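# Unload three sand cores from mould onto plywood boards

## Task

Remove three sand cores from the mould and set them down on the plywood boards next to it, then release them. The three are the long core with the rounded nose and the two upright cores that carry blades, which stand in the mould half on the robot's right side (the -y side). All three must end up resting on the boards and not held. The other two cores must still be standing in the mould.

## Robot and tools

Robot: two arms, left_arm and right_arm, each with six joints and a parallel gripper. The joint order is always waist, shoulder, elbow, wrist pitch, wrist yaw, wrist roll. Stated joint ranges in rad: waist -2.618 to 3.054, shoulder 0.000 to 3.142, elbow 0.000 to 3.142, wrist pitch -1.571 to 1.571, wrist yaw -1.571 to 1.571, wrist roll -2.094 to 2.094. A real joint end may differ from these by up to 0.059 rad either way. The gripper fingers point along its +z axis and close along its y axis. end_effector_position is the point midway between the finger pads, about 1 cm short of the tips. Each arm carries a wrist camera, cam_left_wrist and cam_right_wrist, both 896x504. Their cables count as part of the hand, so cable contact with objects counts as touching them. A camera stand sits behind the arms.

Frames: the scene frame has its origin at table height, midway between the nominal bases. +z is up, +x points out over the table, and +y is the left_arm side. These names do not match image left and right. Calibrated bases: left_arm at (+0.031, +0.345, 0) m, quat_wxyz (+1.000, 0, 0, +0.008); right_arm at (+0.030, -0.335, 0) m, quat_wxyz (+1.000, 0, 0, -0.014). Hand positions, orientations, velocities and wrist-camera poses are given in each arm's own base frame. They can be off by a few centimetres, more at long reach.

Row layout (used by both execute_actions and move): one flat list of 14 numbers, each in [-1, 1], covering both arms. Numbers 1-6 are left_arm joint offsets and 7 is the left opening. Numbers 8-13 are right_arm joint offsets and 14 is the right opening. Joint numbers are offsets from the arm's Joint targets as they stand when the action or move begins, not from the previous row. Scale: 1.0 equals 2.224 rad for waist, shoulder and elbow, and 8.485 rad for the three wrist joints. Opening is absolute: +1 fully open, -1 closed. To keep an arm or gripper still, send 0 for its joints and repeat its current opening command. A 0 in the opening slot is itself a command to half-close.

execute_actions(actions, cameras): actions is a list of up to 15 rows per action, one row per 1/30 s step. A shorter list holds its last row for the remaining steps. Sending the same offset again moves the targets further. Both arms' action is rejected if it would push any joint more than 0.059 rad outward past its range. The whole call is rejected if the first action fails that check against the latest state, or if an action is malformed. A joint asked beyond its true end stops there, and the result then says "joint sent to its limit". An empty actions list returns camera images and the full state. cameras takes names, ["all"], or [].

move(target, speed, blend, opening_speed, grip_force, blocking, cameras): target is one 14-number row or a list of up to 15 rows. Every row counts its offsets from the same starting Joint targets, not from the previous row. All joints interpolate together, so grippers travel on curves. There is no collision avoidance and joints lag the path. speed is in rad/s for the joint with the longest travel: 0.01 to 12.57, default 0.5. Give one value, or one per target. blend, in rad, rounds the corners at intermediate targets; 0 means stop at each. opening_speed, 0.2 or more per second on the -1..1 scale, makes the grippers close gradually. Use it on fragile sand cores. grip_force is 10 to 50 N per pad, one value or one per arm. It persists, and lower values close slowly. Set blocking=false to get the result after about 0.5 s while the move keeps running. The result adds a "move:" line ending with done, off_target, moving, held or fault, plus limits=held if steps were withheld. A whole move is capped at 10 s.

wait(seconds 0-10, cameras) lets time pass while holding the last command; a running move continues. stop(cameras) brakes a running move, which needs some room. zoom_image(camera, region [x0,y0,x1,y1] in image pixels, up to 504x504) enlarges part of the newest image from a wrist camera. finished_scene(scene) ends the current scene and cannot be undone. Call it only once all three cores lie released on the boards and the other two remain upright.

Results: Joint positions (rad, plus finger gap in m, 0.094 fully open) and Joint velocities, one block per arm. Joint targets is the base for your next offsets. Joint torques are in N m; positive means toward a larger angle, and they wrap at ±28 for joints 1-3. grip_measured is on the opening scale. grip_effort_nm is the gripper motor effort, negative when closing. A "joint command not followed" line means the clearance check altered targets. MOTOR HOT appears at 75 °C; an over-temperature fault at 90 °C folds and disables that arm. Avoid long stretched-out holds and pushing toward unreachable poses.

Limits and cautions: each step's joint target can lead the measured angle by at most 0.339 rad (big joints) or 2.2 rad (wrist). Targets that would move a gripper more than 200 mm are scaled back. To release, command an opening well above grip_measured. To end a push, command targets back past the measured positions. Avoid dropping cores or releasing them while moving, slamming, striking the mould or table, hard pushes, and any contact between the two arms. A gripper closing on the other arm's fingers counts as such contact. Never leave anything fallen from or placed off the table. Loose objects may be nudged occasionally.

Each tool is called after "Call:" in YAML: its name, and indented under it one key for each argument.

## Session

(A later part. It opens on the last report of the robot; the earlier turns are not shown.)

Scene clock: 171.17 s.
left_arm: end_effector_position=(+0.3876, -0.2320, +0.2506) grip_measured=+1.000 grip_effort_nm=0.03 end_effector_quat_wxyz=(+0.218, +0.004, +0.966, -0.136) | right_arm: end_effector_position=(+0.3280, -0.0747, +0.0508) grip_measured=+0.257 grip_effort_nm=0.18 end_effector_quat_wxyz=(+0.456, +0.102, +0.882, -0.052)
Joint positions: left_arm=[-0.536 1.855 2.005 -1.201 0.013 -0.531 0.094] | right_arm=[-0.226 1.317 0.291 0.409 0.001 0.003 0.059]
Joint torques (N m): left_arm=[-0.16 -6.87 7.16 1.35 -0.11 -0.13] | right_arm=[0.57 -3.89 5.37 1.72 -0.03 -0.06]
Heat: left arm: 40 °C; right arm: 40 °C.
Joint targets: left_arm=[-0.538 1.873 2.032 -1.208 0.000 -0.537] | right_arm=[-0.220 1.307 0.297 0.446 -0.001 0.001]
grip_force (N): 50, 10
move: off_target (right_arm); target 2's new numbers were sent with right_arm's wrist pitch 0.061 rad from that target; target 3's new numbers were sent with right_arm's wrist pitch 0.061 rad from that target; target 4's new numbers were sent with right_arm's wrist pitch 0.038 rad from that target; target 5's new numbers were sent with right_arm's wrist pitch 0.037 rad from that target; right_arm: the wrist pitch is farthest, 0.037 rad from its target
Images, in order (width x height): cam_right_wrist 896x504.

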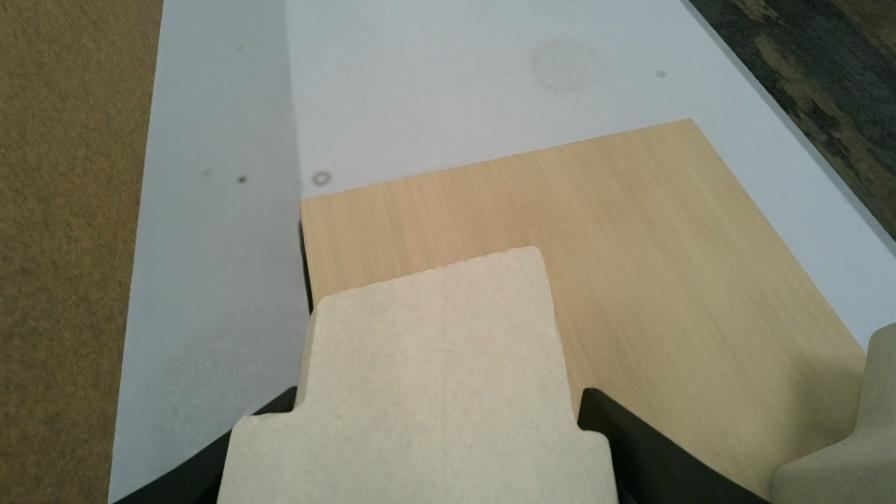

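Call:
move:
  target:
    - [0,0,0,0,0,0,1,0,0,0,0,0,0,0.5]
    - [0,0,0,0,0,0,1,0,-0.1,0,-0.01,0,0,0.5]
    - [0,0,0,0,0,0,1,0,-0.2,0,-0.05,0,0,0.5]
  speed: [0.2,0.2,0.4]
  opening_speed: 0.3
  grip_force: 50
  cameras: ["cam_right_wrist"]

Scene clock: 181.47 s.
left_arm: end_effector_position=(+0.3876, -0.2320, +0.2506) grip_measured=+1.000 grip_effort_nm=0.03 end_effector_quat_wxyz=(+0.218, +0.004, +0.966, -0.136) | right_arm: end_effector_position=(+0.2927, -0.0666, +0.1024) grip_measured=+0.497 grip_effort_nm=0.18 end_effector_quat_wxyz=(+0.480, +0.100, +0.870, -0.054)
Joint positions: left_arm=[-0.536 1.855 2.005 -1.201 0.013 -0.531 0.094] | right_arm=[-0.226 0.875 0.291 0.021 0.001 0.003 0.07]
Joint torques (N m): left_arm=[-0.13 -6.84 7.21 1.32 -0.11 -0.14] | right_arm=[0.58 -2.06 6.57 1.44 -0.02 -0.06]
Heat: left arm: 40 °C; right arm: 39 °C.
Joint targets: left_arm=[-0.538 1.873 2.032 -1.208 0.000 -0.537] | right_arm=[-0.220 0.862 0.297 0.022 -0.001 0.001]
move: done
Images, in order (width x height): cam_right_wrist 896x504.

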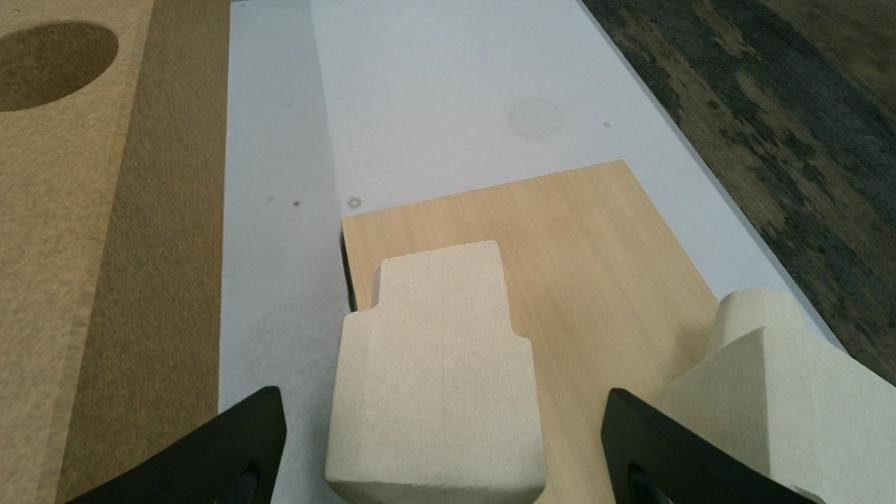

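Call:
move:
  target: [0,0,0,0,0,0,1,0,-0.05,0.18,-0.06,0,0,0.5]
  speed: 0.5
  cameras: ["cam_right_wrist"]

Scene clock: 185.40 s.
left_arm: end_effector_position=(+0.3876, -0.2320, +0.2506) grip_measured=+1.000 grip_effort_nm=0.04 end_effector_quat_wxyz=(+0.218, +0.004, +0.966, -0.136) | right_arm: end_effector_position=(+0.2813, -0.0640, +0.2022) grip_measured=+0.497 grip_effort_nm=0.18 end_effector_quat_wxyz=(+0.476, +0.101, +0.872, -0.054)
Joint positions: left_arm=[-0.536 1.855 2.005 -1.201 0.013 -0.531 0.094] | right_arm=[-0.226 0.759 0.669 -0.482 0.001 0.003 0.07]
Joint torques (N m): left_arm=[-0.13 -6.93 7.19 1.31 -0.11 -0.12] | right_arm=[0.58 -1.09 8.54 1.39 -0.03 -0.07]
Heat: left arm: 40 °C; right arm: 39 °C.
Joint targets: left_arm=[-0.538 1.873 2.032 -1.208 0.000 -0.537] | right_arm=[-0.220 0.751 0.698 -0.487 -0.001 0.001]
move: done
Images, in order (width x height): cam_right_wrist 896x504.

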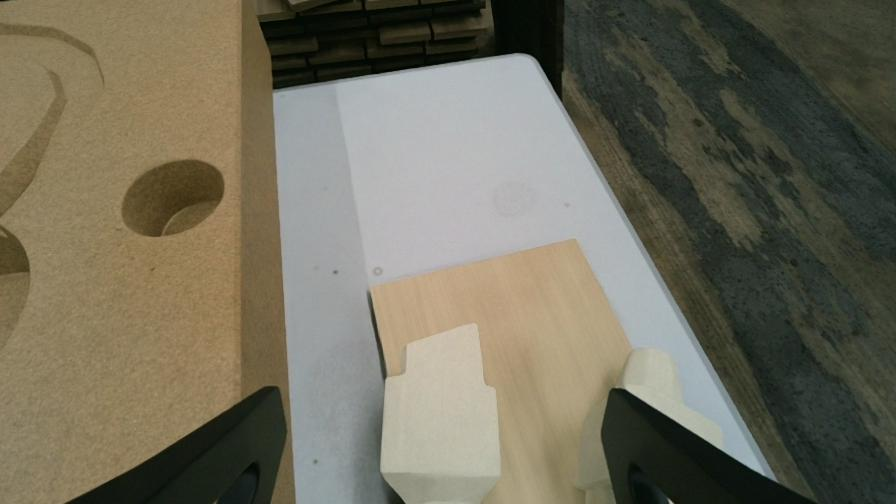

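Call:
move:
  target:
    - [0.0848,0,0,0,0.0514,0.2027,1,0,0,0,0,0,0,0.5]
    - [0.0848,0.1583,0.0922,-0.0224,0.0514,0.2027,1,0,0,0,0,0,0,0.5]
  speed: [0.8,0.4]
  cameras: ["cam_left_wrist"]

Scene clock: 215.27 s.
left_arm: end_effector_position=(+0.4118, -0.2290, +0.1595) grip_measured=+1.000 grip_effort_nm=0.03 end_effector_quat_wxyz=(+0.165, +0.689, +0.690, -0.151) | right_arm: end_effector_position=(+0.2812, -0.0640, +0.2020) grip_measured=+0.497 grip_effort_nm=0.18 end_effector_quat_wxyz=(+0.475, +0.101, +0.872, -0.054)
Joint positions: left_arm=[-0.356 2.21 2.212 -1.387 0.413 1.175 0.094] | right_arm=[-0.226 0.759 0.669 -0.483 0.001 0.003 0.07]
Joint torques (N m): left_arm=[0.5 -9.63 6.74 0.7 0.55 0.04] | right_arm=[0.58 -1.09 8.55 1.36 -0.03 -0.07]
Heat: left arm: 40 °C; right arm: 38 °C.
Joint targets: left_arm=[-0.350 2.225 2.236 -1.398 0.436 1.183] | right_arm=[-0.220 0.751 0.698 -0.488 -0.001 0.001]
move: done
Images, in order (width x height): cam_left_wrist 896x504.

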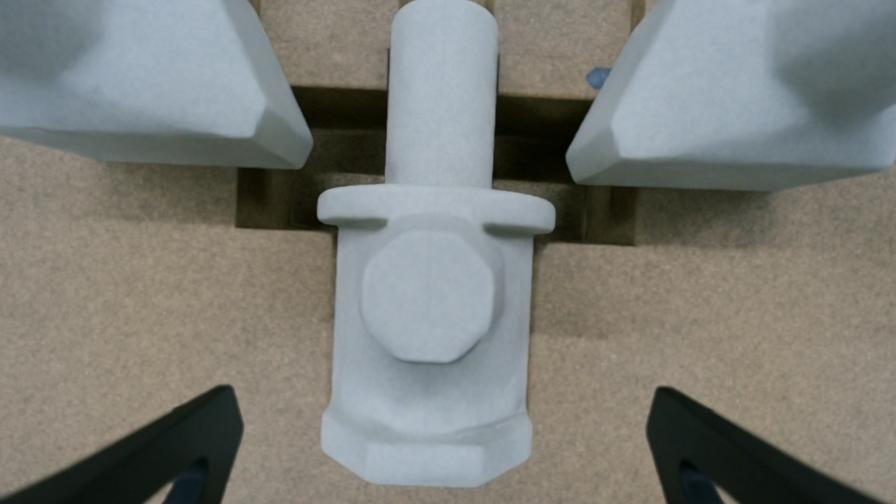

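Call:
move:
  target: [-0.01,0.011,-0.07,0.0207,0,0.0006,1,0,0,0,0,0,0,0.5]
  speed: 0.2
  cameras: ["cam_left_wrist"]

Scene clock: 230.60 s.
left_arm: end_effector_position=(+0.4217, -0.2374, +0.1223) grip_measured=+1.000 grip_effort_nm=0.03 end_effector_quat_wxyz=(+0.170, +0.693, +0.684, -0.149) | right_arm: end_effector_position=(+0.2812, -0.0640, +0.2020) grip_measured=+0.497 grip_effort_nm=0.18 end_effector_quat_wxyz=(+0.475, +0.101, +0.872, -0.054)
Joint positions: left_arm=[-0.365 2.228 2.088 -1.232 0.413 1.178 0.094] | right_arm=[-0.226 0.759 0.669 -0.483 0.001 0.003 0.07]
Joint torques (N m): left_arm=[-0.49 -9.31 4.33 0.9 0.54 0.06] | right_arm=[0.59 -1.1 8.54 1.36 -0.03 -0.07]
Heat: left arm: 40 °C; right arm: 39 °C.
Joint targets: left_arm=[-0.372 2.250 2.081 -1.222 0.436 1.188] | right_arm=[-0.220 0.751 0.698 -0.488 -0.001 0.001]
move: done
Images, in order (width x height): cam_left_wrist 896x504.

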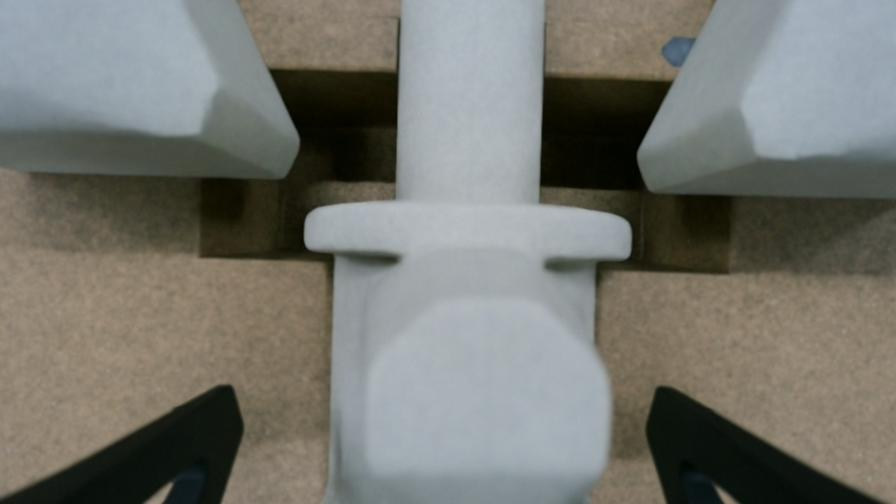

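Call:
move:
  target: [-0.0081,0.0076,-0.0481,0.0125,0.0005,0,1,0,0,0,0,0,0,0.5]
  speed: 0.12
  cameras: ["cam_left_wrist"]

Scene clock: 238.60 s.
left_arm: end_effector_position=(+0.4211, -0.2477, +0.1060) grip_measured=+1.000 grip_effort_nm=0.03 end_effector_quat_wxyz=(+0.181, +0.696, +0.675, -0.162) | right_arm: end_effector_position=(+0.2812, -0.0640, +0.2020) grip_measured=+0.497 grip_effort_nm=0.19 end_effector_quat_wxyz=(+0.475, +0.101, +0.872, -0.054)
Joint positions: left_arm=[-0.374 2.229 2.013 -1.143 0.447 1.18 0.094] | right_arm=[-0.226 0.759 0.669 -0.483 0.001 0.003 0.07]
Joint torques (N m): left_arm=[-1.32 -8.32 1.87 1.15 0.22 0.04] | right_arm=[0.58 -1.09 8.55 1.36 -0.02 -0.06]
Heat: left arm: 39 °C; right arm: 39 °C.
Joint targets: left_arm=[-0.390 2.266 1.974 -1.116 0.440 1.188] | right_arm=[-0.220 0.751 0.698 -0.487 -0.001 0.001]
move: off_target (left_arm); left_arm: the elbow is farthest, 0.039 rad from its target
Images, in order (width x height): cam_left_wrist 896x504.

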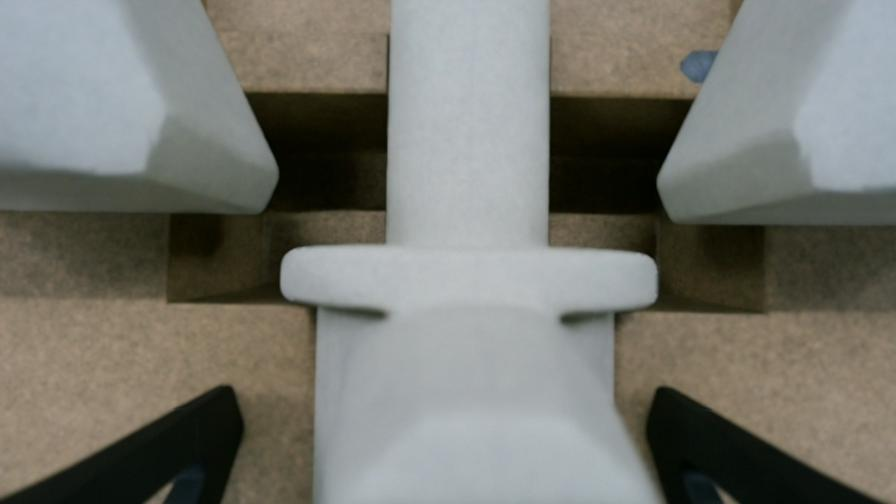

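Call:
move:
  target: [-0.0153,0.0243,0.1434,-0.0297,-0.0059,-0.0051,1,0,0,0,0,0,0,0.5]
  speed: 0.2
  cameras: ["cam_left_wrist"]

Scene clock: 269.43 s.
left_arm: end_effector_position=(+0.4171, -0.2571, +0.1381) grip_measured=+1.000 grip_effort_nm=0.03 end_effector_quat_wxyz=(+0.155, +0.702, +0.681, -0.143) | right_arm: end_effector_position=(+0.2812, -0.0640, +0.2020) grip_measured=+0.497 grip_effort_nm=0.18 end_effector_quat_wxyz=(+0.475, +0.101, +0.872, -0.054)
Joint positions: left_arm=[-0.417 2.292 2.27 -1.358 0.383 1.148 0.094] | right_arm=[-0.226 0.759 0.669 -0.483 0.001 0.003 0.07]
Joint torques (N m): left_arm=[-0.58 -9.18 6.74 0.7 0.36 -0.09] | right_arm=[0.59 -1.1 8.53 1.35 -0.03 -0.07]
Heat: left arm: 37 °C; right arm: 39 °C.
Joint targets: left_arm=[-0.424 2.320 2.293 -1.368 0.390 1.145] | right_arm=[-0.220 0.751 0.698 -0.487 -0.001 0.001]
move: done
Images, in order (width x height): cam_left_wrist 896x504.

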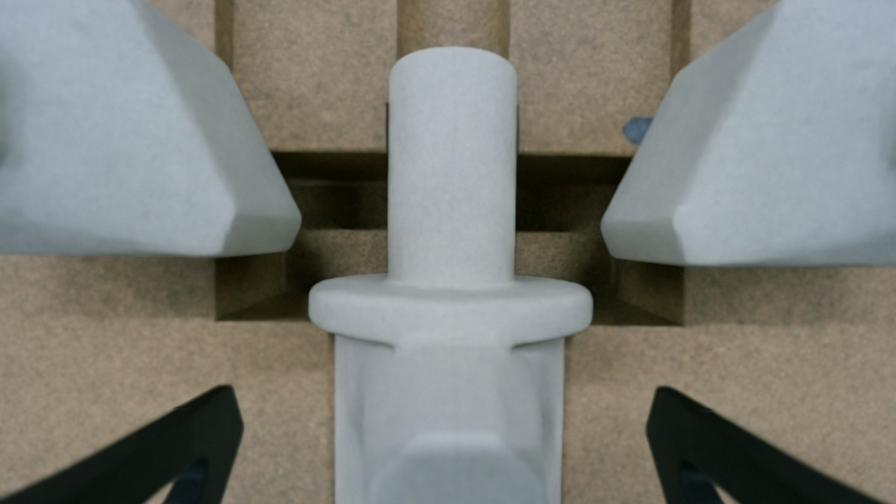

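Call:
move:
  target:
    - [-0.0055,0.009,0.0099,0,0,0,1,0,0,0,0,0,0,0.5]
    - [-0.0055,0.009,0.0099,0,0,0,0.1,0,0,0,0,0,0,0.5]
    - [-0.0055,0.009,0.0099,0,0,0,-0.48,0,0,0,0,0,0,0.5]
  speed: 0.1
  opening_speed: 0.4
  cameras: ["cam_left_wrist"]

Scene clock: 280.60 s.
left_arm: end_effector_position=(+0.4160, -0.2630, +0.1336) grip_measured=-0.138 grip_effort_nm=-1.00 end_effector_quat_wxyz=(+0.150, +0.705, +0.677, -0.146) | right_arm: end_effector_position=(+0.2812, -0.0640, +0.2020) grip_measured=+0.497 grip_effort_nm=0.18 end_effector_quat_wxyz=(+0.475, +0.101, +0.872, -0.054)
Joint positions: left_arm=[-0.429 2.314 2.29 -1.366 0.382 1.147 0.04] | right_arm=[-0.226 0.759 0.669 -0.483 0.001 0.003 0.07]
Joint torques (N m): left_arm=[-0.54 -9.39 6.89 0.74 0.34 -0.09] | right_arm=[0.58 -1.11 8.51 1.36 -0.03 -0.07]
Heat: left arm: 38 °C; right arm: 39 °C.
Joint targets: left_arm=[-0.436 2.341 2.315 -1.368 0.390 1.145] | right_arm=[-0.220 0.751 0.698 -0.487 -0.001 0.001]
move: done
Images, in order (width x height): cam_left_wrist 896x504.

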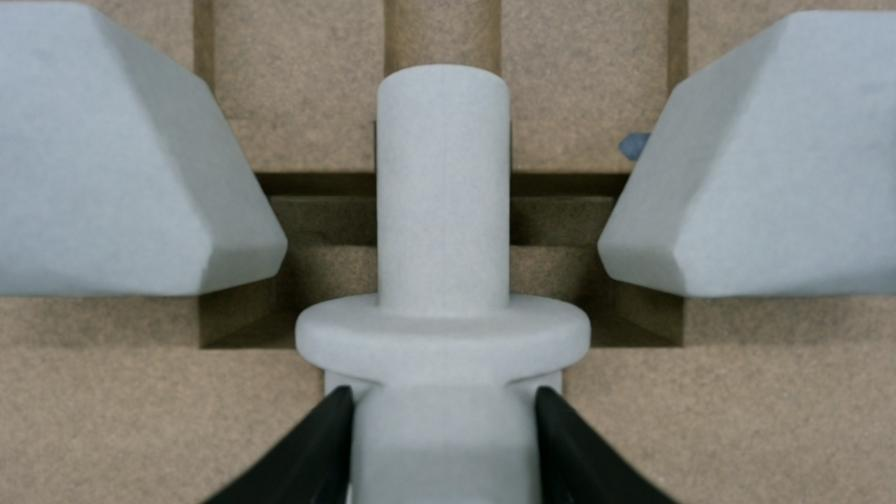

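Call:
move:
  target: [0,-0.05,0,0,0,0,-0.5,0,0,0,0,0,0,0.5]
  speed: 0.12
  cameras: ["cam_left_wrist"]

Scene clock: 284.57 s.
left_arm: end_effector_position=(+0.4171, -0.2607, +0.1347) grip_measured=-0.139 grip_effort_nm=-1.00 end_effector_quat_wxyz=(+0.149, +0.705, +0.679, -0.138) | right_arm: end_effector_position=(+0.2812, -0.0640, +0.2020) grip_measured=+0.497 grip_effort_nm=0.18 end_effector_quat_wxyz=(+0.475, +0.101, +0.872, -0.054)
Joint positions: left_arm=[-0.429 2.309 2.29 -1.366 0.367 1.145 0.04] | right_arm=[-0.226 0.759 0.669 -0.483 0.001 0.003 0.07]
Joint torques (N m): left_arm=[-0.55 -17.37 6.79 0.77 0.53 -0.06] | right_arm=[0.59 -1.1 8.54 1.35 -0.03 -0.07]
Heat: left arm: 38 °C; right arm: 40 °C.
Joint targets: left_arm=[-0.436 2.229 2.315 -1.368 0.390 1.145] | right_arm=[-0.220 0.751 0.698 -0.487 -0.001 0.001]
move: off_target (left_arm); left_arm: the shoulder is farthest, 0.079 rad from its target
Images, in order (width x height): cam_left_wrist 896x504.

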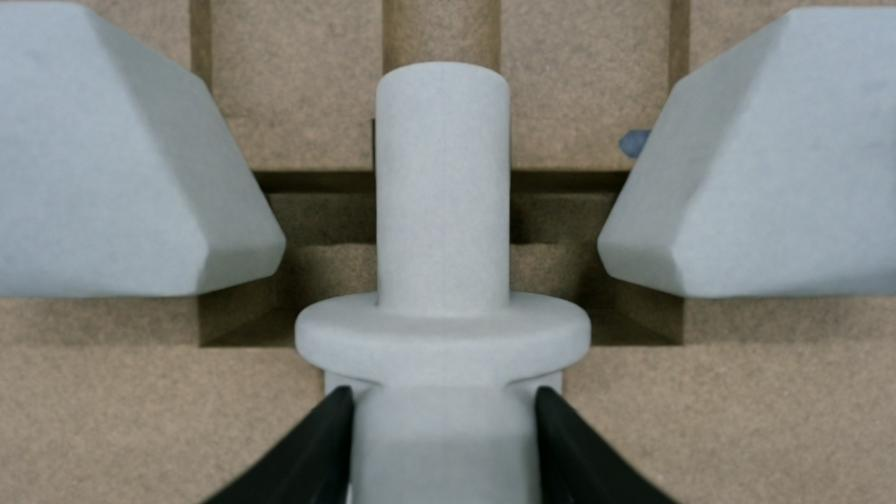

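Call:
move:
  target: [0,-0.025,0,0,0,0,-0.5,0,0,0,0,0,0,0.5]
  speed: 0.1
  cameras: ["cam_left_wrist"]

Scene clock: 287.60 s.
left_arm: end_effector_position=(+0.4141, -0.2572, +0.1568) grip_measured=-0.139 grip_effort_nm=-0.99 end_effector_quat_wxyz=(+0.164, +0.706, +0.677, -0.126) | right_arm: end_effector_position=(+0.2812, -0.0640, +0.2020) grip_measured=+0.497 grip_effort_nm=0.18 end_effector_quat_wxyz=(+0.475, +0.101, +0.872, -0.054)
Joint positions: left_arm=[-0.429 2.259 2.29 -1.379 0.355 1.145 0.04] | right_arm=[-0.226 0.759 0.669 -0.483 0.001 0.003 0.07]
Joint torques (N m): left_arm=[-0.5 -17.44 6.84 0.97 0.68 -0.06] | right_arm=[0.58 -1.09 8.54 1.36 -0.03 -0.06]
Heat: left arm: 38 °C; right arm: 40 °C.
Joint targets: left_arm=[-0.436 2.174 2.315 -1.368 0.390 1.145] | right_arm=[-0.220 0.751 0.698 -0.487 -0.001 0.001]
move: off_target (left_arm); left_arm: the shoulder is farthest, 0.085 rad from its target
Images, in order (width x height): cam_left_wrist 896x504.

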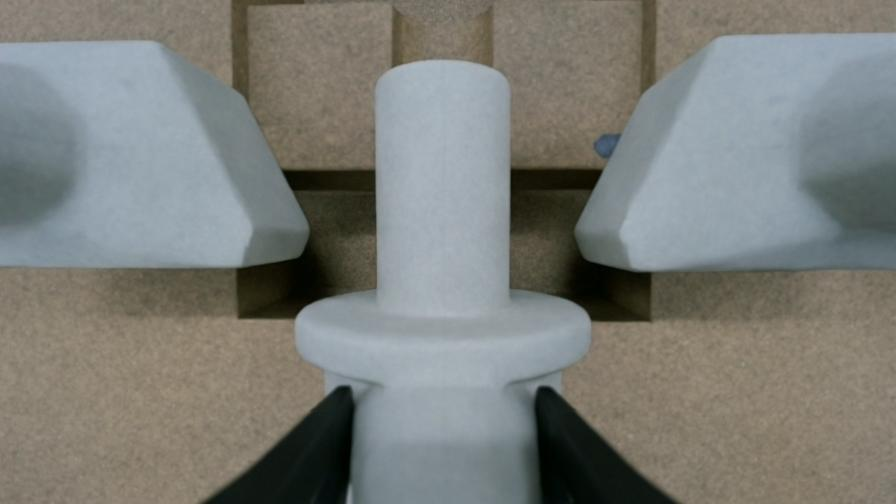

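Call:
move:
  target:
    - [0,-0.146,0,0,0,0,-0.5,0,0,0,0,0,0,0.5]
    - [0.3534,-0.146,0,0,-0.046,-0.135,-0.5,0,0,0,0,0,0,0.5]
    - [0.3534,-0.4627,-0.3867,-0.0083,-0.046,-0.135,-0.5,0,0,0,0,0,0,0.5]
  speed: [0.3,0.5,0.5]
  blend: 0.06
  cameras: ["cam_left_wrist"]

Scene clock: 302.83 s.
left_arm: end_effector_position=(+0.2109, +0.0780, +0.2498) grip_measured=-0.139 grip_effort_nm=-1.00 end_effector_quat_wxyz=(+0.172, -0.168, +0.970, +0.031) | right_arm: end_effector_position=(+0.2812, -0.0640, +0.2020) grip_measured=+0.497 grip_effort_nm=0.18 end_effector_quat_wxyz=(+0.475, +0.101, +0.872, -0.054)
Joint positions: left_arm=[0.35 1.177 1.445 -1.489 0 0.006 0.04] | right_arm=[-0.226 0.759 0.669 -0.483 0.001 0.003 0.07]
Joint torques (N m): left_arm=[0.03 -4.4 5.15 1.67 0.03 -0.13] | right_arm=[0.58 -1.1 8.54 1.35 -0.02 -0.07]
Heat: left arm: 40 °C; right arm: 40 °C.
Joint targets: left_arm=[0.350 1.144 1.455 -1.438 0.000 0.000] | right_arm=[-0.220 0.751 0.698 -0.487 -0.001 0.001]
move: off_target (left_arm); left_arm: the wrist pitch is farthest, 0.050 rad from its target
Images, in order (width x height): cam_left_wrist 896x504.

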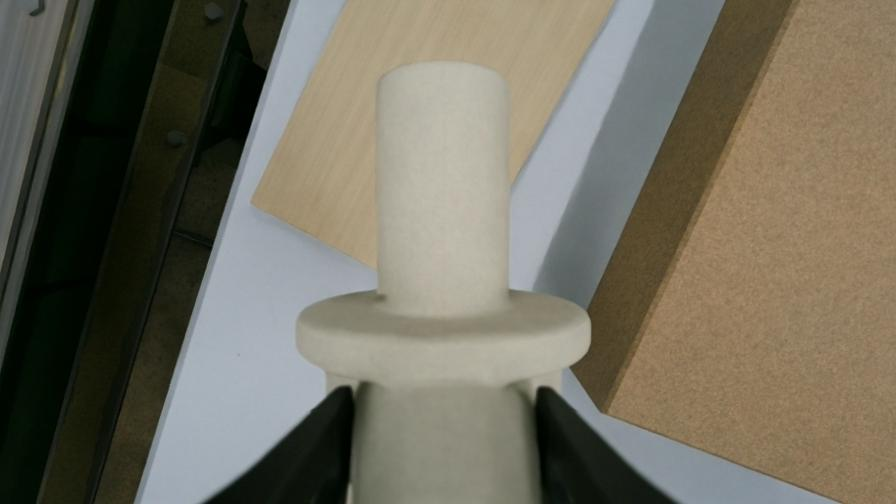

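Call:
move:
  target: [0.0733,0.1016,-0.1093,0.0581,0.0242,0.0557,-0.5,0,0,0,0,0,0,0.5]
  speed: 0.4
  cameras: ["cam_left_wrist"]

Scene clock: 316.83 s.
left_arm: end_effector_position=(+0.2896, +0.1264, +0.1618) grip_measured=-0.139 grip_effort_nm=-1.00 end_effector_quat_wxyz=(+0.206, -0.005, +0.978, +0.013) | right_arm: end_effector_position=(+0.2812, -0.0640, +0.2020) grip_measured=+0.497 grip_effort_nm=0.18 end_effector_quat_wxyz=(+0.475, +0.101, +0.872, -0.054)
Joint positions: left_arm=[0.507 1.383 1.198 -1.005 0.173 0.463 0.04] | right_arm=[-0.226 0.759 0.669 -0.483 0.001 0.003 0.07]
Joint torques (N m): left_arm=[0.51 -5.39 6.24 1.82 0.49 0.04] | right_arm=[0.58 -1.1 8.55 1.36 -0.03 -0.06]
Heat: left arm: 38 °C; right arm: 40 °C.
Joint targets: left_arm=[0.513 1.370 1.212 -0.946 0.205 0.472] | right_arm=[-0.220 0.751 0.698 -0.487 -0.001 0.001]
move: off_target (left_arm); left_arm: the wrist pitch is farthest, 0.060 rad from its target
Images, in order (width x height): cam_left_wrist 896x504.

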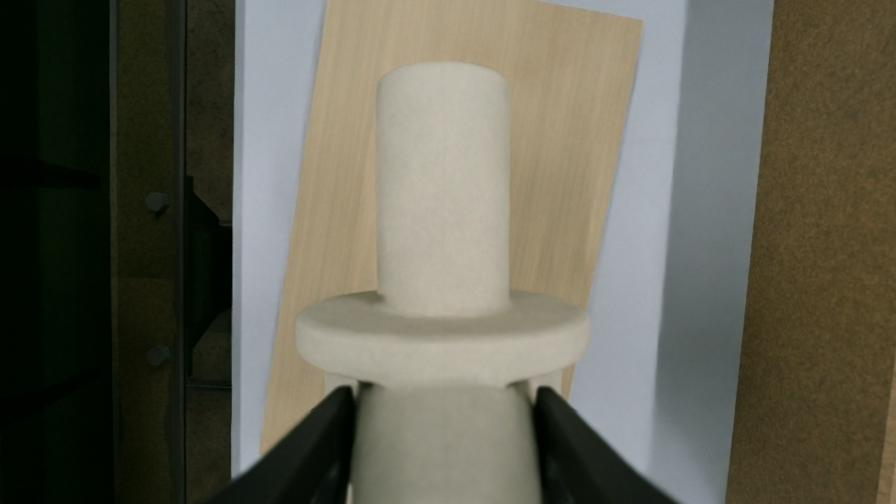

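Call:
move:
  target: [0,0.002,-0.0344,0.0094,0,0,-0.5,0,0,0,0,0,0,0.5]
  speed: 0.12
  cameras: []

Call:
move:
  target: [0,0.0005,-0.0172,0.0047,0,0,-0.5,0,0,0,0,0,0,0.5]
  speed: 0.06
  cameras: ["cam_left_wrist"]

Scene clock: 325.07 s.
left_arm: end_effector_position=(+0.2907, +0.1269, +0.1434) grip_measured=-0.139 grip_effort_nm=-1.00 end_effector_quat_wxyz=(+0.208, -0.004, +0.978, +0.014) | right_arm: end_effector_position=(+0.2812, -0.0640, +0.2020) grip_measured=+0.497 grip_effort_nm=0.18 end_effector_quat_wxyz=(+0.475, +0.101, +0.872, -0.054)
Joint positions: left_arm=[0.507 1.383 1.124 -0.927 0.173 0.464 0.04] | right_arm=[-0.226 0.759 0.669 -0.483 0.001 0.003 0.07]
Joint torques (N m): left_arm=[0.49 -4.96 6.05 1.84 0.48 0.02] | right_arm=[0.58 -1.1 8.54 1.36 -0.03 -0.07]
Heat: left arm: 38 °C; right arm: 40 °C.
Joint targets: left_arm=[0.513 1.375 1.135 -0.866 0.205 0.472] | right_arm=[-0.220 0.751 0.698 -0.487 -0.001 0.001]
move: off_target (left_arm); left_arm: the wrist pitch is farthest, 0.061 rad from its target
No camera images: "cameras" was empty.

Scene clock: 326.23 s.
left_arm: end_effector_position=(+0.2907, +0.1269, +0.1340) grip_measured=-0.139 grip_effort_nm=-1.00 end_effector_quat_wxyz=(+0.209, -0.004, +0.978, +0.014) | right_arm: end_effector_position=(+0.2812, -0.0640, +0.2020) grip_measured=+0.497 grip_effort_nm=0.18 end_effector_quat_wxyz=(+0.475, +0.101, +0.872, -0.054)
Joint positions: left_arm=[0.507 1.383 1.086 -0.888 0.173 0.464 0.04] | right_arm=[-0.226 0.759 0.669 -0.483 0.001 0.003 0.07]
Joint torques (N m): left_arm=[0.54 -4.96 6 1.86 0.49 0.03] | right_arm=[0.58 -1.09 8.55 1.36 -0.03 -0.07]
Heat: left arm: 38 °C; right arm: 40 °C.
Joint targets: left_arm=[0.513 1.376 1.097 -0.826 0.205 0.472] | right_arm=[-0.220 0.751 0.698 -0.487 -0.001 0.001]
move: off_target (left_arm); left_arm: the wrist pitch is farthest, 0.062 rad from its target
Images, in order (width x height): cam_left_wrist 896x504.

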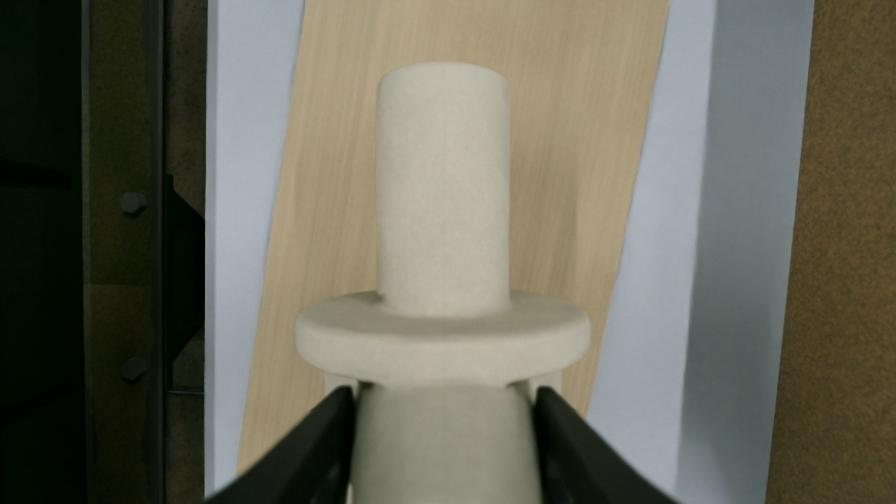

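Continue in ~7 mm steps.

Call:
move:
  target: [0,0.0005,-0.0142,0.0039,0,0,-0.5,0,0,0,0,0,0,0.5]
  speed: 0.06
  cameras: []

Call:
move:
  target: [0,0.0005,-0.0142,0.0039,0,0,-0.5,0,0,0,0,0,0,0.5]
  speed: 0.05
  cameras: []

Call:
move:
  target: [0,0.0005,-0.0108,0.003,0,0,-0.5,0,0,0,0,0,0,0.5]
  speed: 0.05
  cameras: ["cam_left_wrist"]

Scene clock: 331.33 s.
left_arm: end_effector_position=(+0.2903, +0.1267, +0.1261) grip_measured=-0.139 grip_effort_nm=-1.00 end_effector_quat_wxyz=(+0.209, -0.004, +0.978, +0.014) | right_arm: end_effector_position=(+0.2812, -0.0640, +0.2020) grip_measured=+0.497 grip_effort_nm=0.18 end_effector_quat_wxyz=(+0.475, +0.101, +0.872, -0.054)
Joint positions: left_arm=[0.507 1.383 1.055 -0.856 0.173 0.464 0.04] | right_arm=[-0.226 0.759 0.669 -0.483 0.001 0.003 0.07]
Joint torques (N m): left_arm=[0.51 -4.77 6.04 1.85 0.49 0.06] | right_arm=[0.57 -1.1 8.55 1.36 -0.02 -0.06]
Heat: left arm: 38 °C; right arm: 40 °C.
Joint targets: left_arm=[0.513 1.377 1.065 -0.793 0.205 0.472] | right_arm=[-0.220 0.751 0.698 -0.487 -0.001 0.001]
move: off_target (left_arm); left_arm: the wrist pitch is farthest, 0.063 rad from its target
No camera images: "cameras" was empty.

Scene clock: 332.50 s.
left_arm: end_effector_position=(+0.2900, +0.1264, +0.1184) grip_measured=-0.139 grip_effort_nm=-1.00 end_effector_quat_wxyz=(+0.210, -0.004, +0.978, +0.014) | right_arm: end_effector_position=(+0.2812, -0.0640, +0.2020) grip_measured=+0.497 grip_effort_nm=0.18 end_effector_quat_wxyz=(+0.475, +0.101, +0.872, -0.054)
Joint positions: left_arm=[0.507 1.383 1.023 -0.823 0.174 0.464 0.04] | right_arm=[-0.226 0.759 0.669 -0.483 0.001 0.003 0.07]
Joint torques (N m): left_arm=[0.59 -4.72 5.97 1.86 0.51 0.03] | right_arm=[0.58 -1.11 8.55 1.35 -0.02 -0.06]
Heat: left arm: 38 °C; right arm: 40 °C.
Joint targets: left_arm=[0.513 1.378 1.034 -0.760 0.205 0.472] | right_arm=[-0.220 0.751 0.698 -0.487 -0.001 0.001]
move: off_target (left_arm); left_arm: the wrist pitch is farthest, 0.063 rad from its target
No camera images: "cameras" was empty.

Scene clock: 333.50 s.
left_arm: end_effector_position=(+0.2895, +0.1261, +0.1125) grip_measured=-0.139 grip_effort_nm=-1.00 end_effector_quat_wxyz=(+0.210, -0.004, +0.978, +0.015) | right_arm: end_effector_position=(+0.2812, -0.0640, +0.2020) grip_measured=+0.497 grip_effort_nm=0.18 end_effector_quat_wxyz=(+0.475, +0.101, +0.872, -0.054)
Joint positions: left_arm=[0.507 1.383 0.999 -0.798 0.174 0.464 0.04] | right_arm=[-0.226 0.759 0.669 -0.483 0.001 0.003 0.07]
Joint torques (N m): left_arm=[0.53 -4.64 5.97 1.86 0.5 0.04] | right_arm=[0.57 -1.1 8.53 1.35 -0.03 -0.07]
Heat: left arm: 38 °C; right arm: 40 °C.
Joint targets: left_arm=[0.513 1.379 1.010 -0.734 0.205 0.472] | right_arm=[-0.220 0.751 0.698 -0.487 -0.001 0.001]
move: off_target (left_arm); left_arm: the wrist pitch is farthest, 0.063 rad from its target
Images, in order (width x height): cam_left_wrist 896x504.

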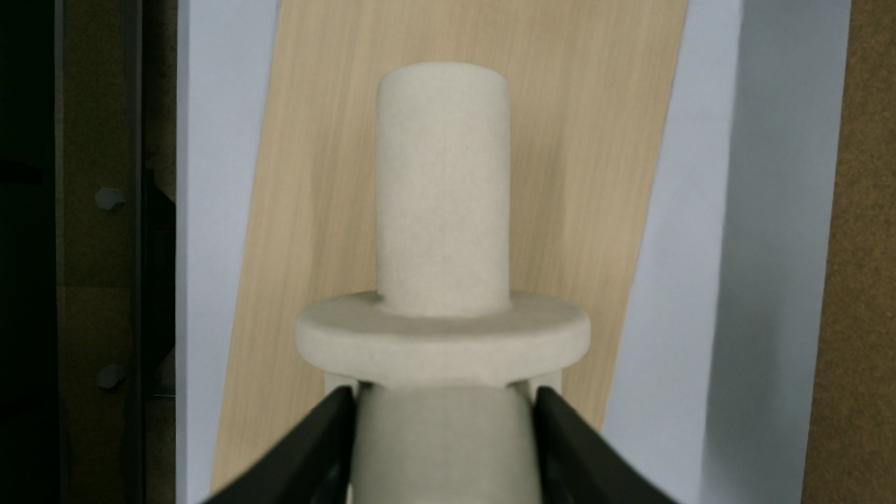

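Keep stepping.

Call:
move:
  target: [0,0.0005,-0.0108,0.003,0,0,-0.5,0,0,0,0,0,0,0.5]
  speed: 0.05
  cameras: []

Call:
move:
  target: [0,0.0005,-0.0108,0.003,0,0,-0.5,0,0,0,0,0,0,0.5]
  speed: 0.05
  cameras: ["cam_left_wrist"]

Scene clock: 336.73 s.
left_arm: end_effector_position=(+0.2888, +0.1257, +0.1066) grip_measured=-0.139 grip_effort_nm=-1.00 end_effector_quat_wxyz=(+0.211, -0.004, +0.977, +0.015) | right_arm: end_effector_position=(+0.2812, -0.0640, +0.2020) grip_measured=+0.497 grip_effort_nm=0.18 end_effector_quat_wxyz=(+0.475, +0.101, +0.872, -0.054)
Joint positions: left_arm=[0.507 1.383 0.975 -0.773 0.174 0.464 0.04] | right_arm=[-0.226 0.759 0.669 -0.483 0.001 0.003 0.07]
Joint torques (N m): left_arm=[0.51 -4.57 5.94 1.87 0.49 0.02] | right_arm=[0.58 -1.09 8.54 1.35 -0.03 -0.07]
Heat: left arm: 38 °C; right arm: 40 °C.
Joint targets: left_arm=[0.513 1.380 0.985 -0.709 0.205 0.472] | right_arm=[-0.220 0.751 0.698 -0.487 -0.001 0.001]
move: off_target (left_arm); left_arm: the wrist pitch is farthest, 0.064 rad from its target
No camera images: "cameras" was empty.

Scene clock: 337.70 s.
left_arm: end_effector_position=(+0.2883, +0.1254, +0.0994) grip_measured=-0.139 grip_effort_nm=-1.00 end_effector_quat_wxyz=(+0.209, -0.004, +0.978, +0.014) | right_arm: end_effector_position=(+0.2812, -0.0640, +0.2020) grip_measured=+0.497 grip_effort_nm=0.18 end_effector_quat_wxyz=(+0.475, +0.101, +0.872, -0.054)
Joint positions: left_arm=[0.507 1.388 0.952 -0.747 0.174 0.464 0.04] | right_arm=[-0.226 0.759 0.669 -0.483 0.001 0.003 0.07]
Joint torques (N m): left_arm=[0.51 -4.9 5.76 1.89 0.5 0.02] | right_arm=[0.57 -1.07 8.54 1.35 -0.03 -0.06]
Heat: left arm: 38 °C; right arm: 40 °C.
Joint targets: left_arm=[0.513 1.381 0.962 -0.683 0.205 0.472] | right_arm=[-0.220 0.751 0.698 -0.487 -0.001 0.001]
move: off_target (left_arm); left_arm: the wrist pitch is farthest, 0.063 rad from its target
Images, in order (width x height): cam_left_wrist 896x504.

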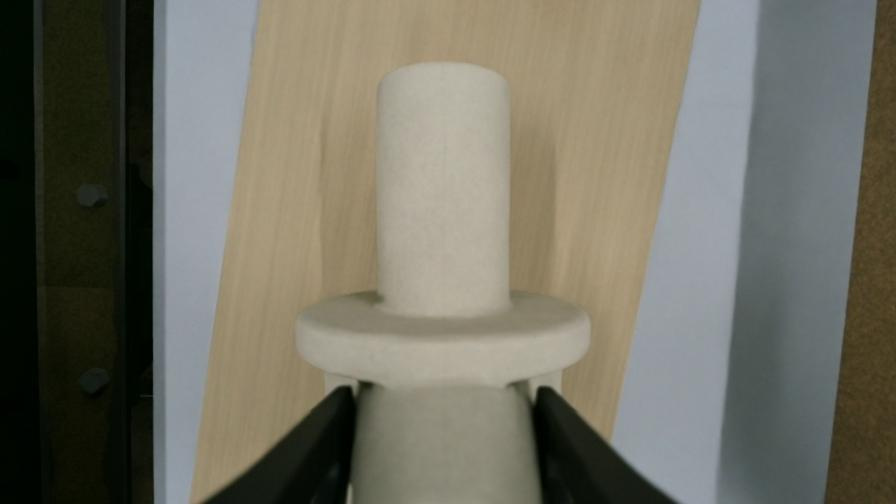

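Call:
move:
  target: [0,0.0003,-0.0085,0.0023,0,0,-0.5,0,0,0,0,0,0,0.5]
  speed: 0.04
  cameras: []

Call:
move:
  target: [0,0.0003,-0.0085,0.0023,0,0,-0.5,0,0,0,0,0,0,0.5]
  speed: 0.04
  cameras: ["cam_left_wrist"]

Scene clock: 340.37 s.
left_arm: end_effector_position=(+0.2902, +0.1256, +0.0987) grip_measured=-0.139 grip_effort_nm=-1.00 end_effector_quat_wxyz=(+0.214, -0.003, +0.977, +0.014) | right_arm: end_effector_position=(+0.2812, -0.0640, +0.2020) grip_measured=+0.497 grip_effort_nm=0.19 end_effector_quat_wxyz=(+0.475, +0.101, +0.872, -0.054)
Joint positions: left_arm=[0.507 1.388 0.945 -0.731 0.178 0.464 0.04] | right_arm=[-0.226 0.759 0.669 -0.483 0.001 0.003 0.07]
Joint torques (N m): left_arm=[0.49 -4.77 4.89 1.92 0.45 0.03] | right_arm=[0.59 -1.11 8.55 1.36 -0.02 -0.06]
Heat: left arm: 38 °C; right arm: 40 °C.
Joint targets: left_arm=[0.513 1.382 0.943 -0.664 0.205 0.472] | right_arm=[-0.220 0.751 0.698 -0.487 -0.001 0.001]
move: off_target (left_arm); left_arm: the wrist pitch is farthest, 0.067 rad from its target
No camera images: "cameras" was empty.

Scene clock: 341.20 s.
left_arm: end_effector_position=(+0.2936, +0.1254, +0.0983) grip_measured=-0.139 grip_effort_nm=-1.00 end_effector_quat_wxyz=(+0.223, -0.001, +0.975, +0.013) | right_arm: end_effector_position=(+0.2812, -0.0640, +0.2020) grip_measured=+0.497 grip_effort_nm=0.18 end_effector_quat_wxyz=(+0.475, +0.101, +0.872, -0.054)
Joint positions: left_arm=[0.507 1.388 0.936 -0.707 0.189 0.464 0.04] | right_arm=[-0.226 0.759 0.669 -0.483 0.001 0.003 0.07]
Joint torques (N m): left_arm=[0.5 -4.83 4.14 1.88 0.33 0.04] | right_arm=[0.59 -1.13 8.53 1.36 -0.03 -0.06]
Heat: left arm: 38 °C; right arm: 40 °C.
Joint targets: left_arm=[0.513 1.383 0.924 -0.644 0.205 0.472] | right_arm=[-0.220 0.751 0.698 -0.487 -0.001 0.001]
move: off_target (left_arm); left_arm: the wrist pitch is farthest, 0.062 rad from its target
Images, in order (width x height): cam_left_wrist 896x504.

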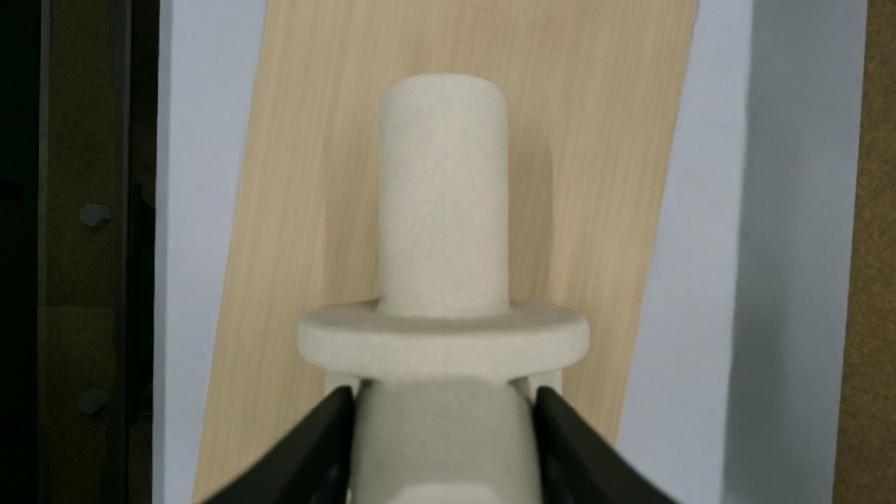

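Call:
move:
  target:
    - [0,0,0.004,-0.001,0,0,-0.2,0,0,0,0,0,0,0.5]
    - [0,0,0.004,-0.001,0,0,-0.1,0,0,0,0,0,0,0.5]
    - [0,0,0.004,-0.001,0,0,0.3,0,0,0,0,0,0,0.5]
  speed: 0.05
  opening_speed: 0.2
  cameras: ["cam_left_wrist"]

Scene clock: 348.87 s.
left_arm: end_effector_position=(+0.3007, +0.1297, +0.1021) grip_measured=+0.298 grip_effort_nm=0.13 end_effector_quat_wxyz=(+0.238, +0.001, +0.971, +0.023) | right_arm: end_effector_position=(+0.2812, -0.0640, +0.2020) grip_measured=+0.497 grip_effort_nm=0.18 end_effector_quat_wxyz=(+0.475, +0.101, +0.872, -0.054)
Joint positions: left_arm=[0.507 1.388 0.936 -0.67 0.188 0.466 0.061] | right_arm=[-0.226 0.759 0.669 -0.483 0.001 0.003 0.07]
Joint torques (N m): left_arm=[0.54 -4.9 4.83 1.47 0.35 0] | right_arm=[0.58 -1.11 8.53 1.36 -0.02 -0.07]
Heat: left arm: 37 °C; right arm: 41 °C.
Joint targets: left_arm=[0.513 1.383 0.933 -0.653 0.205 0.472] | right_arm=[-0.220 0.751 0.698 -0.487 -0.001 0.001]
move: done; target 2's new numbers were sent with left_arm's wrist pitch 0.054 rad from that target; target 3's new numbers were sent with left_arm's wrist pitch 0.052 rad from that target
Images, in order (width x height): cam_left_wrist 896x504.

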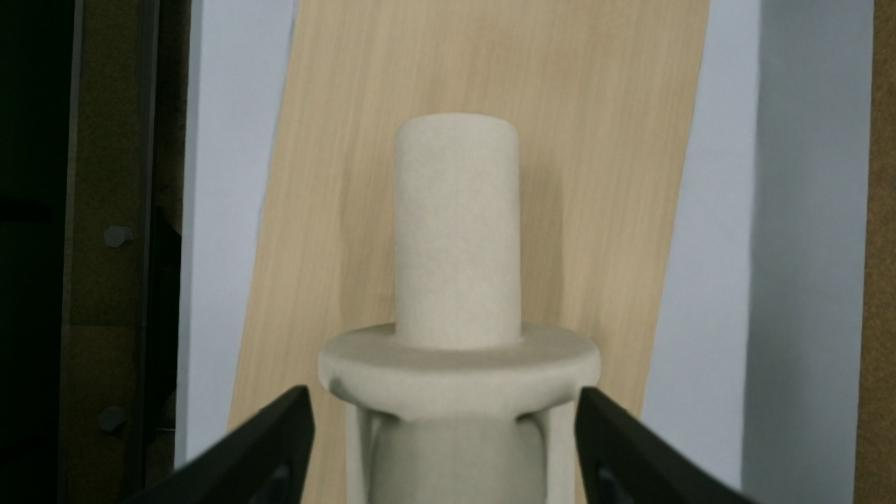

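Call:
move:
  target:
    - [0,0,0,0,0,0,0.6,0,0,0,0,0,0,0.5]
    - [0,-0.02,0.09,-0.022,0,0,0.6,0,0,0,0,0,0,0.5]
    - [0,-0.05,0.25,-0.06,0,0,0.6,0,0,0,0,0,0,0.5]
  speed: [0.2,0.2,0.5]
  opening_speed: 0.4
  cameras: ["all"]

Scene clock: 354.90 s.
left_arm: end_effector_position=(+0.2915, +0.1242, +0.2714) grip_measured=+0.598 grip_effort_nm=0.13 end_effector_quat_wxyz=(+0.302, +0.009, +0.952, +0.057) | right_arm: end_effector_position=(+0.2812, -0.0640, +0.2020) grip_measured=+0.497 grip_effort_nm=0.18 end_effector_quat_wxyz=(+0.475, +0.101, +0.872, -0.054)
Joint positions: left_arm=[0.507 1.286 1.469 -1.155 0.19 0.466 0.075] | right_arm=[-0.226 0.759 0.669 -0.483 0.001 0.003 0.07]
Joint torques (N m): left_arm=[0.4 -4.45 6.64 1.44 0.31 0] | right_arm=[0.59 -1.1 8.54 1.36 -0.02 -0.07]
Heat: left arm: 37 °C; right arm: 41 °C.
Joint targets: left_arm=[0.513 1.272 1.489 -1.162 0.205 0.472] | right_arm=[-0.220 0.751 0.698 -0.487 -0.001 0.001]
move: done

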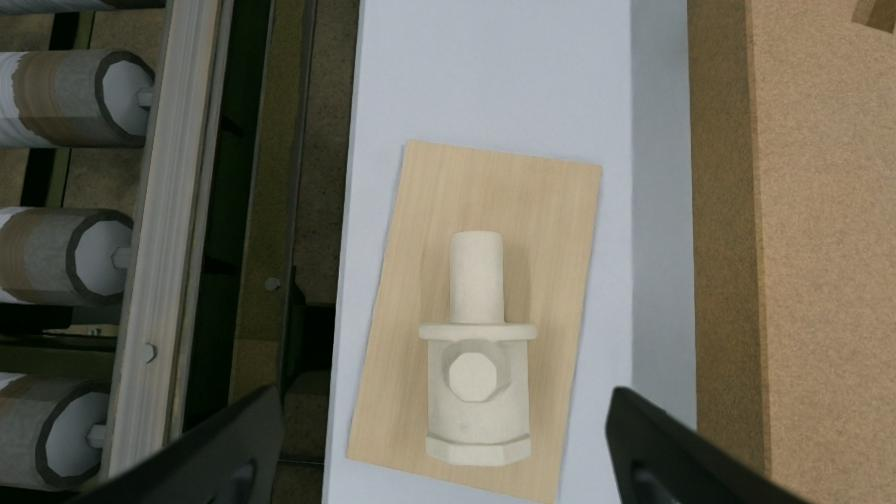

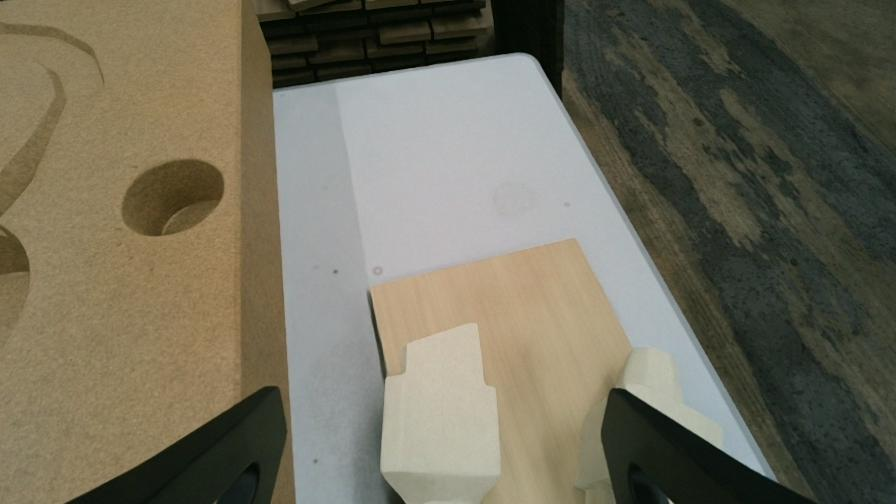

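Call:
finished_scene:
  scene: 2

The scene is finished: the task was done.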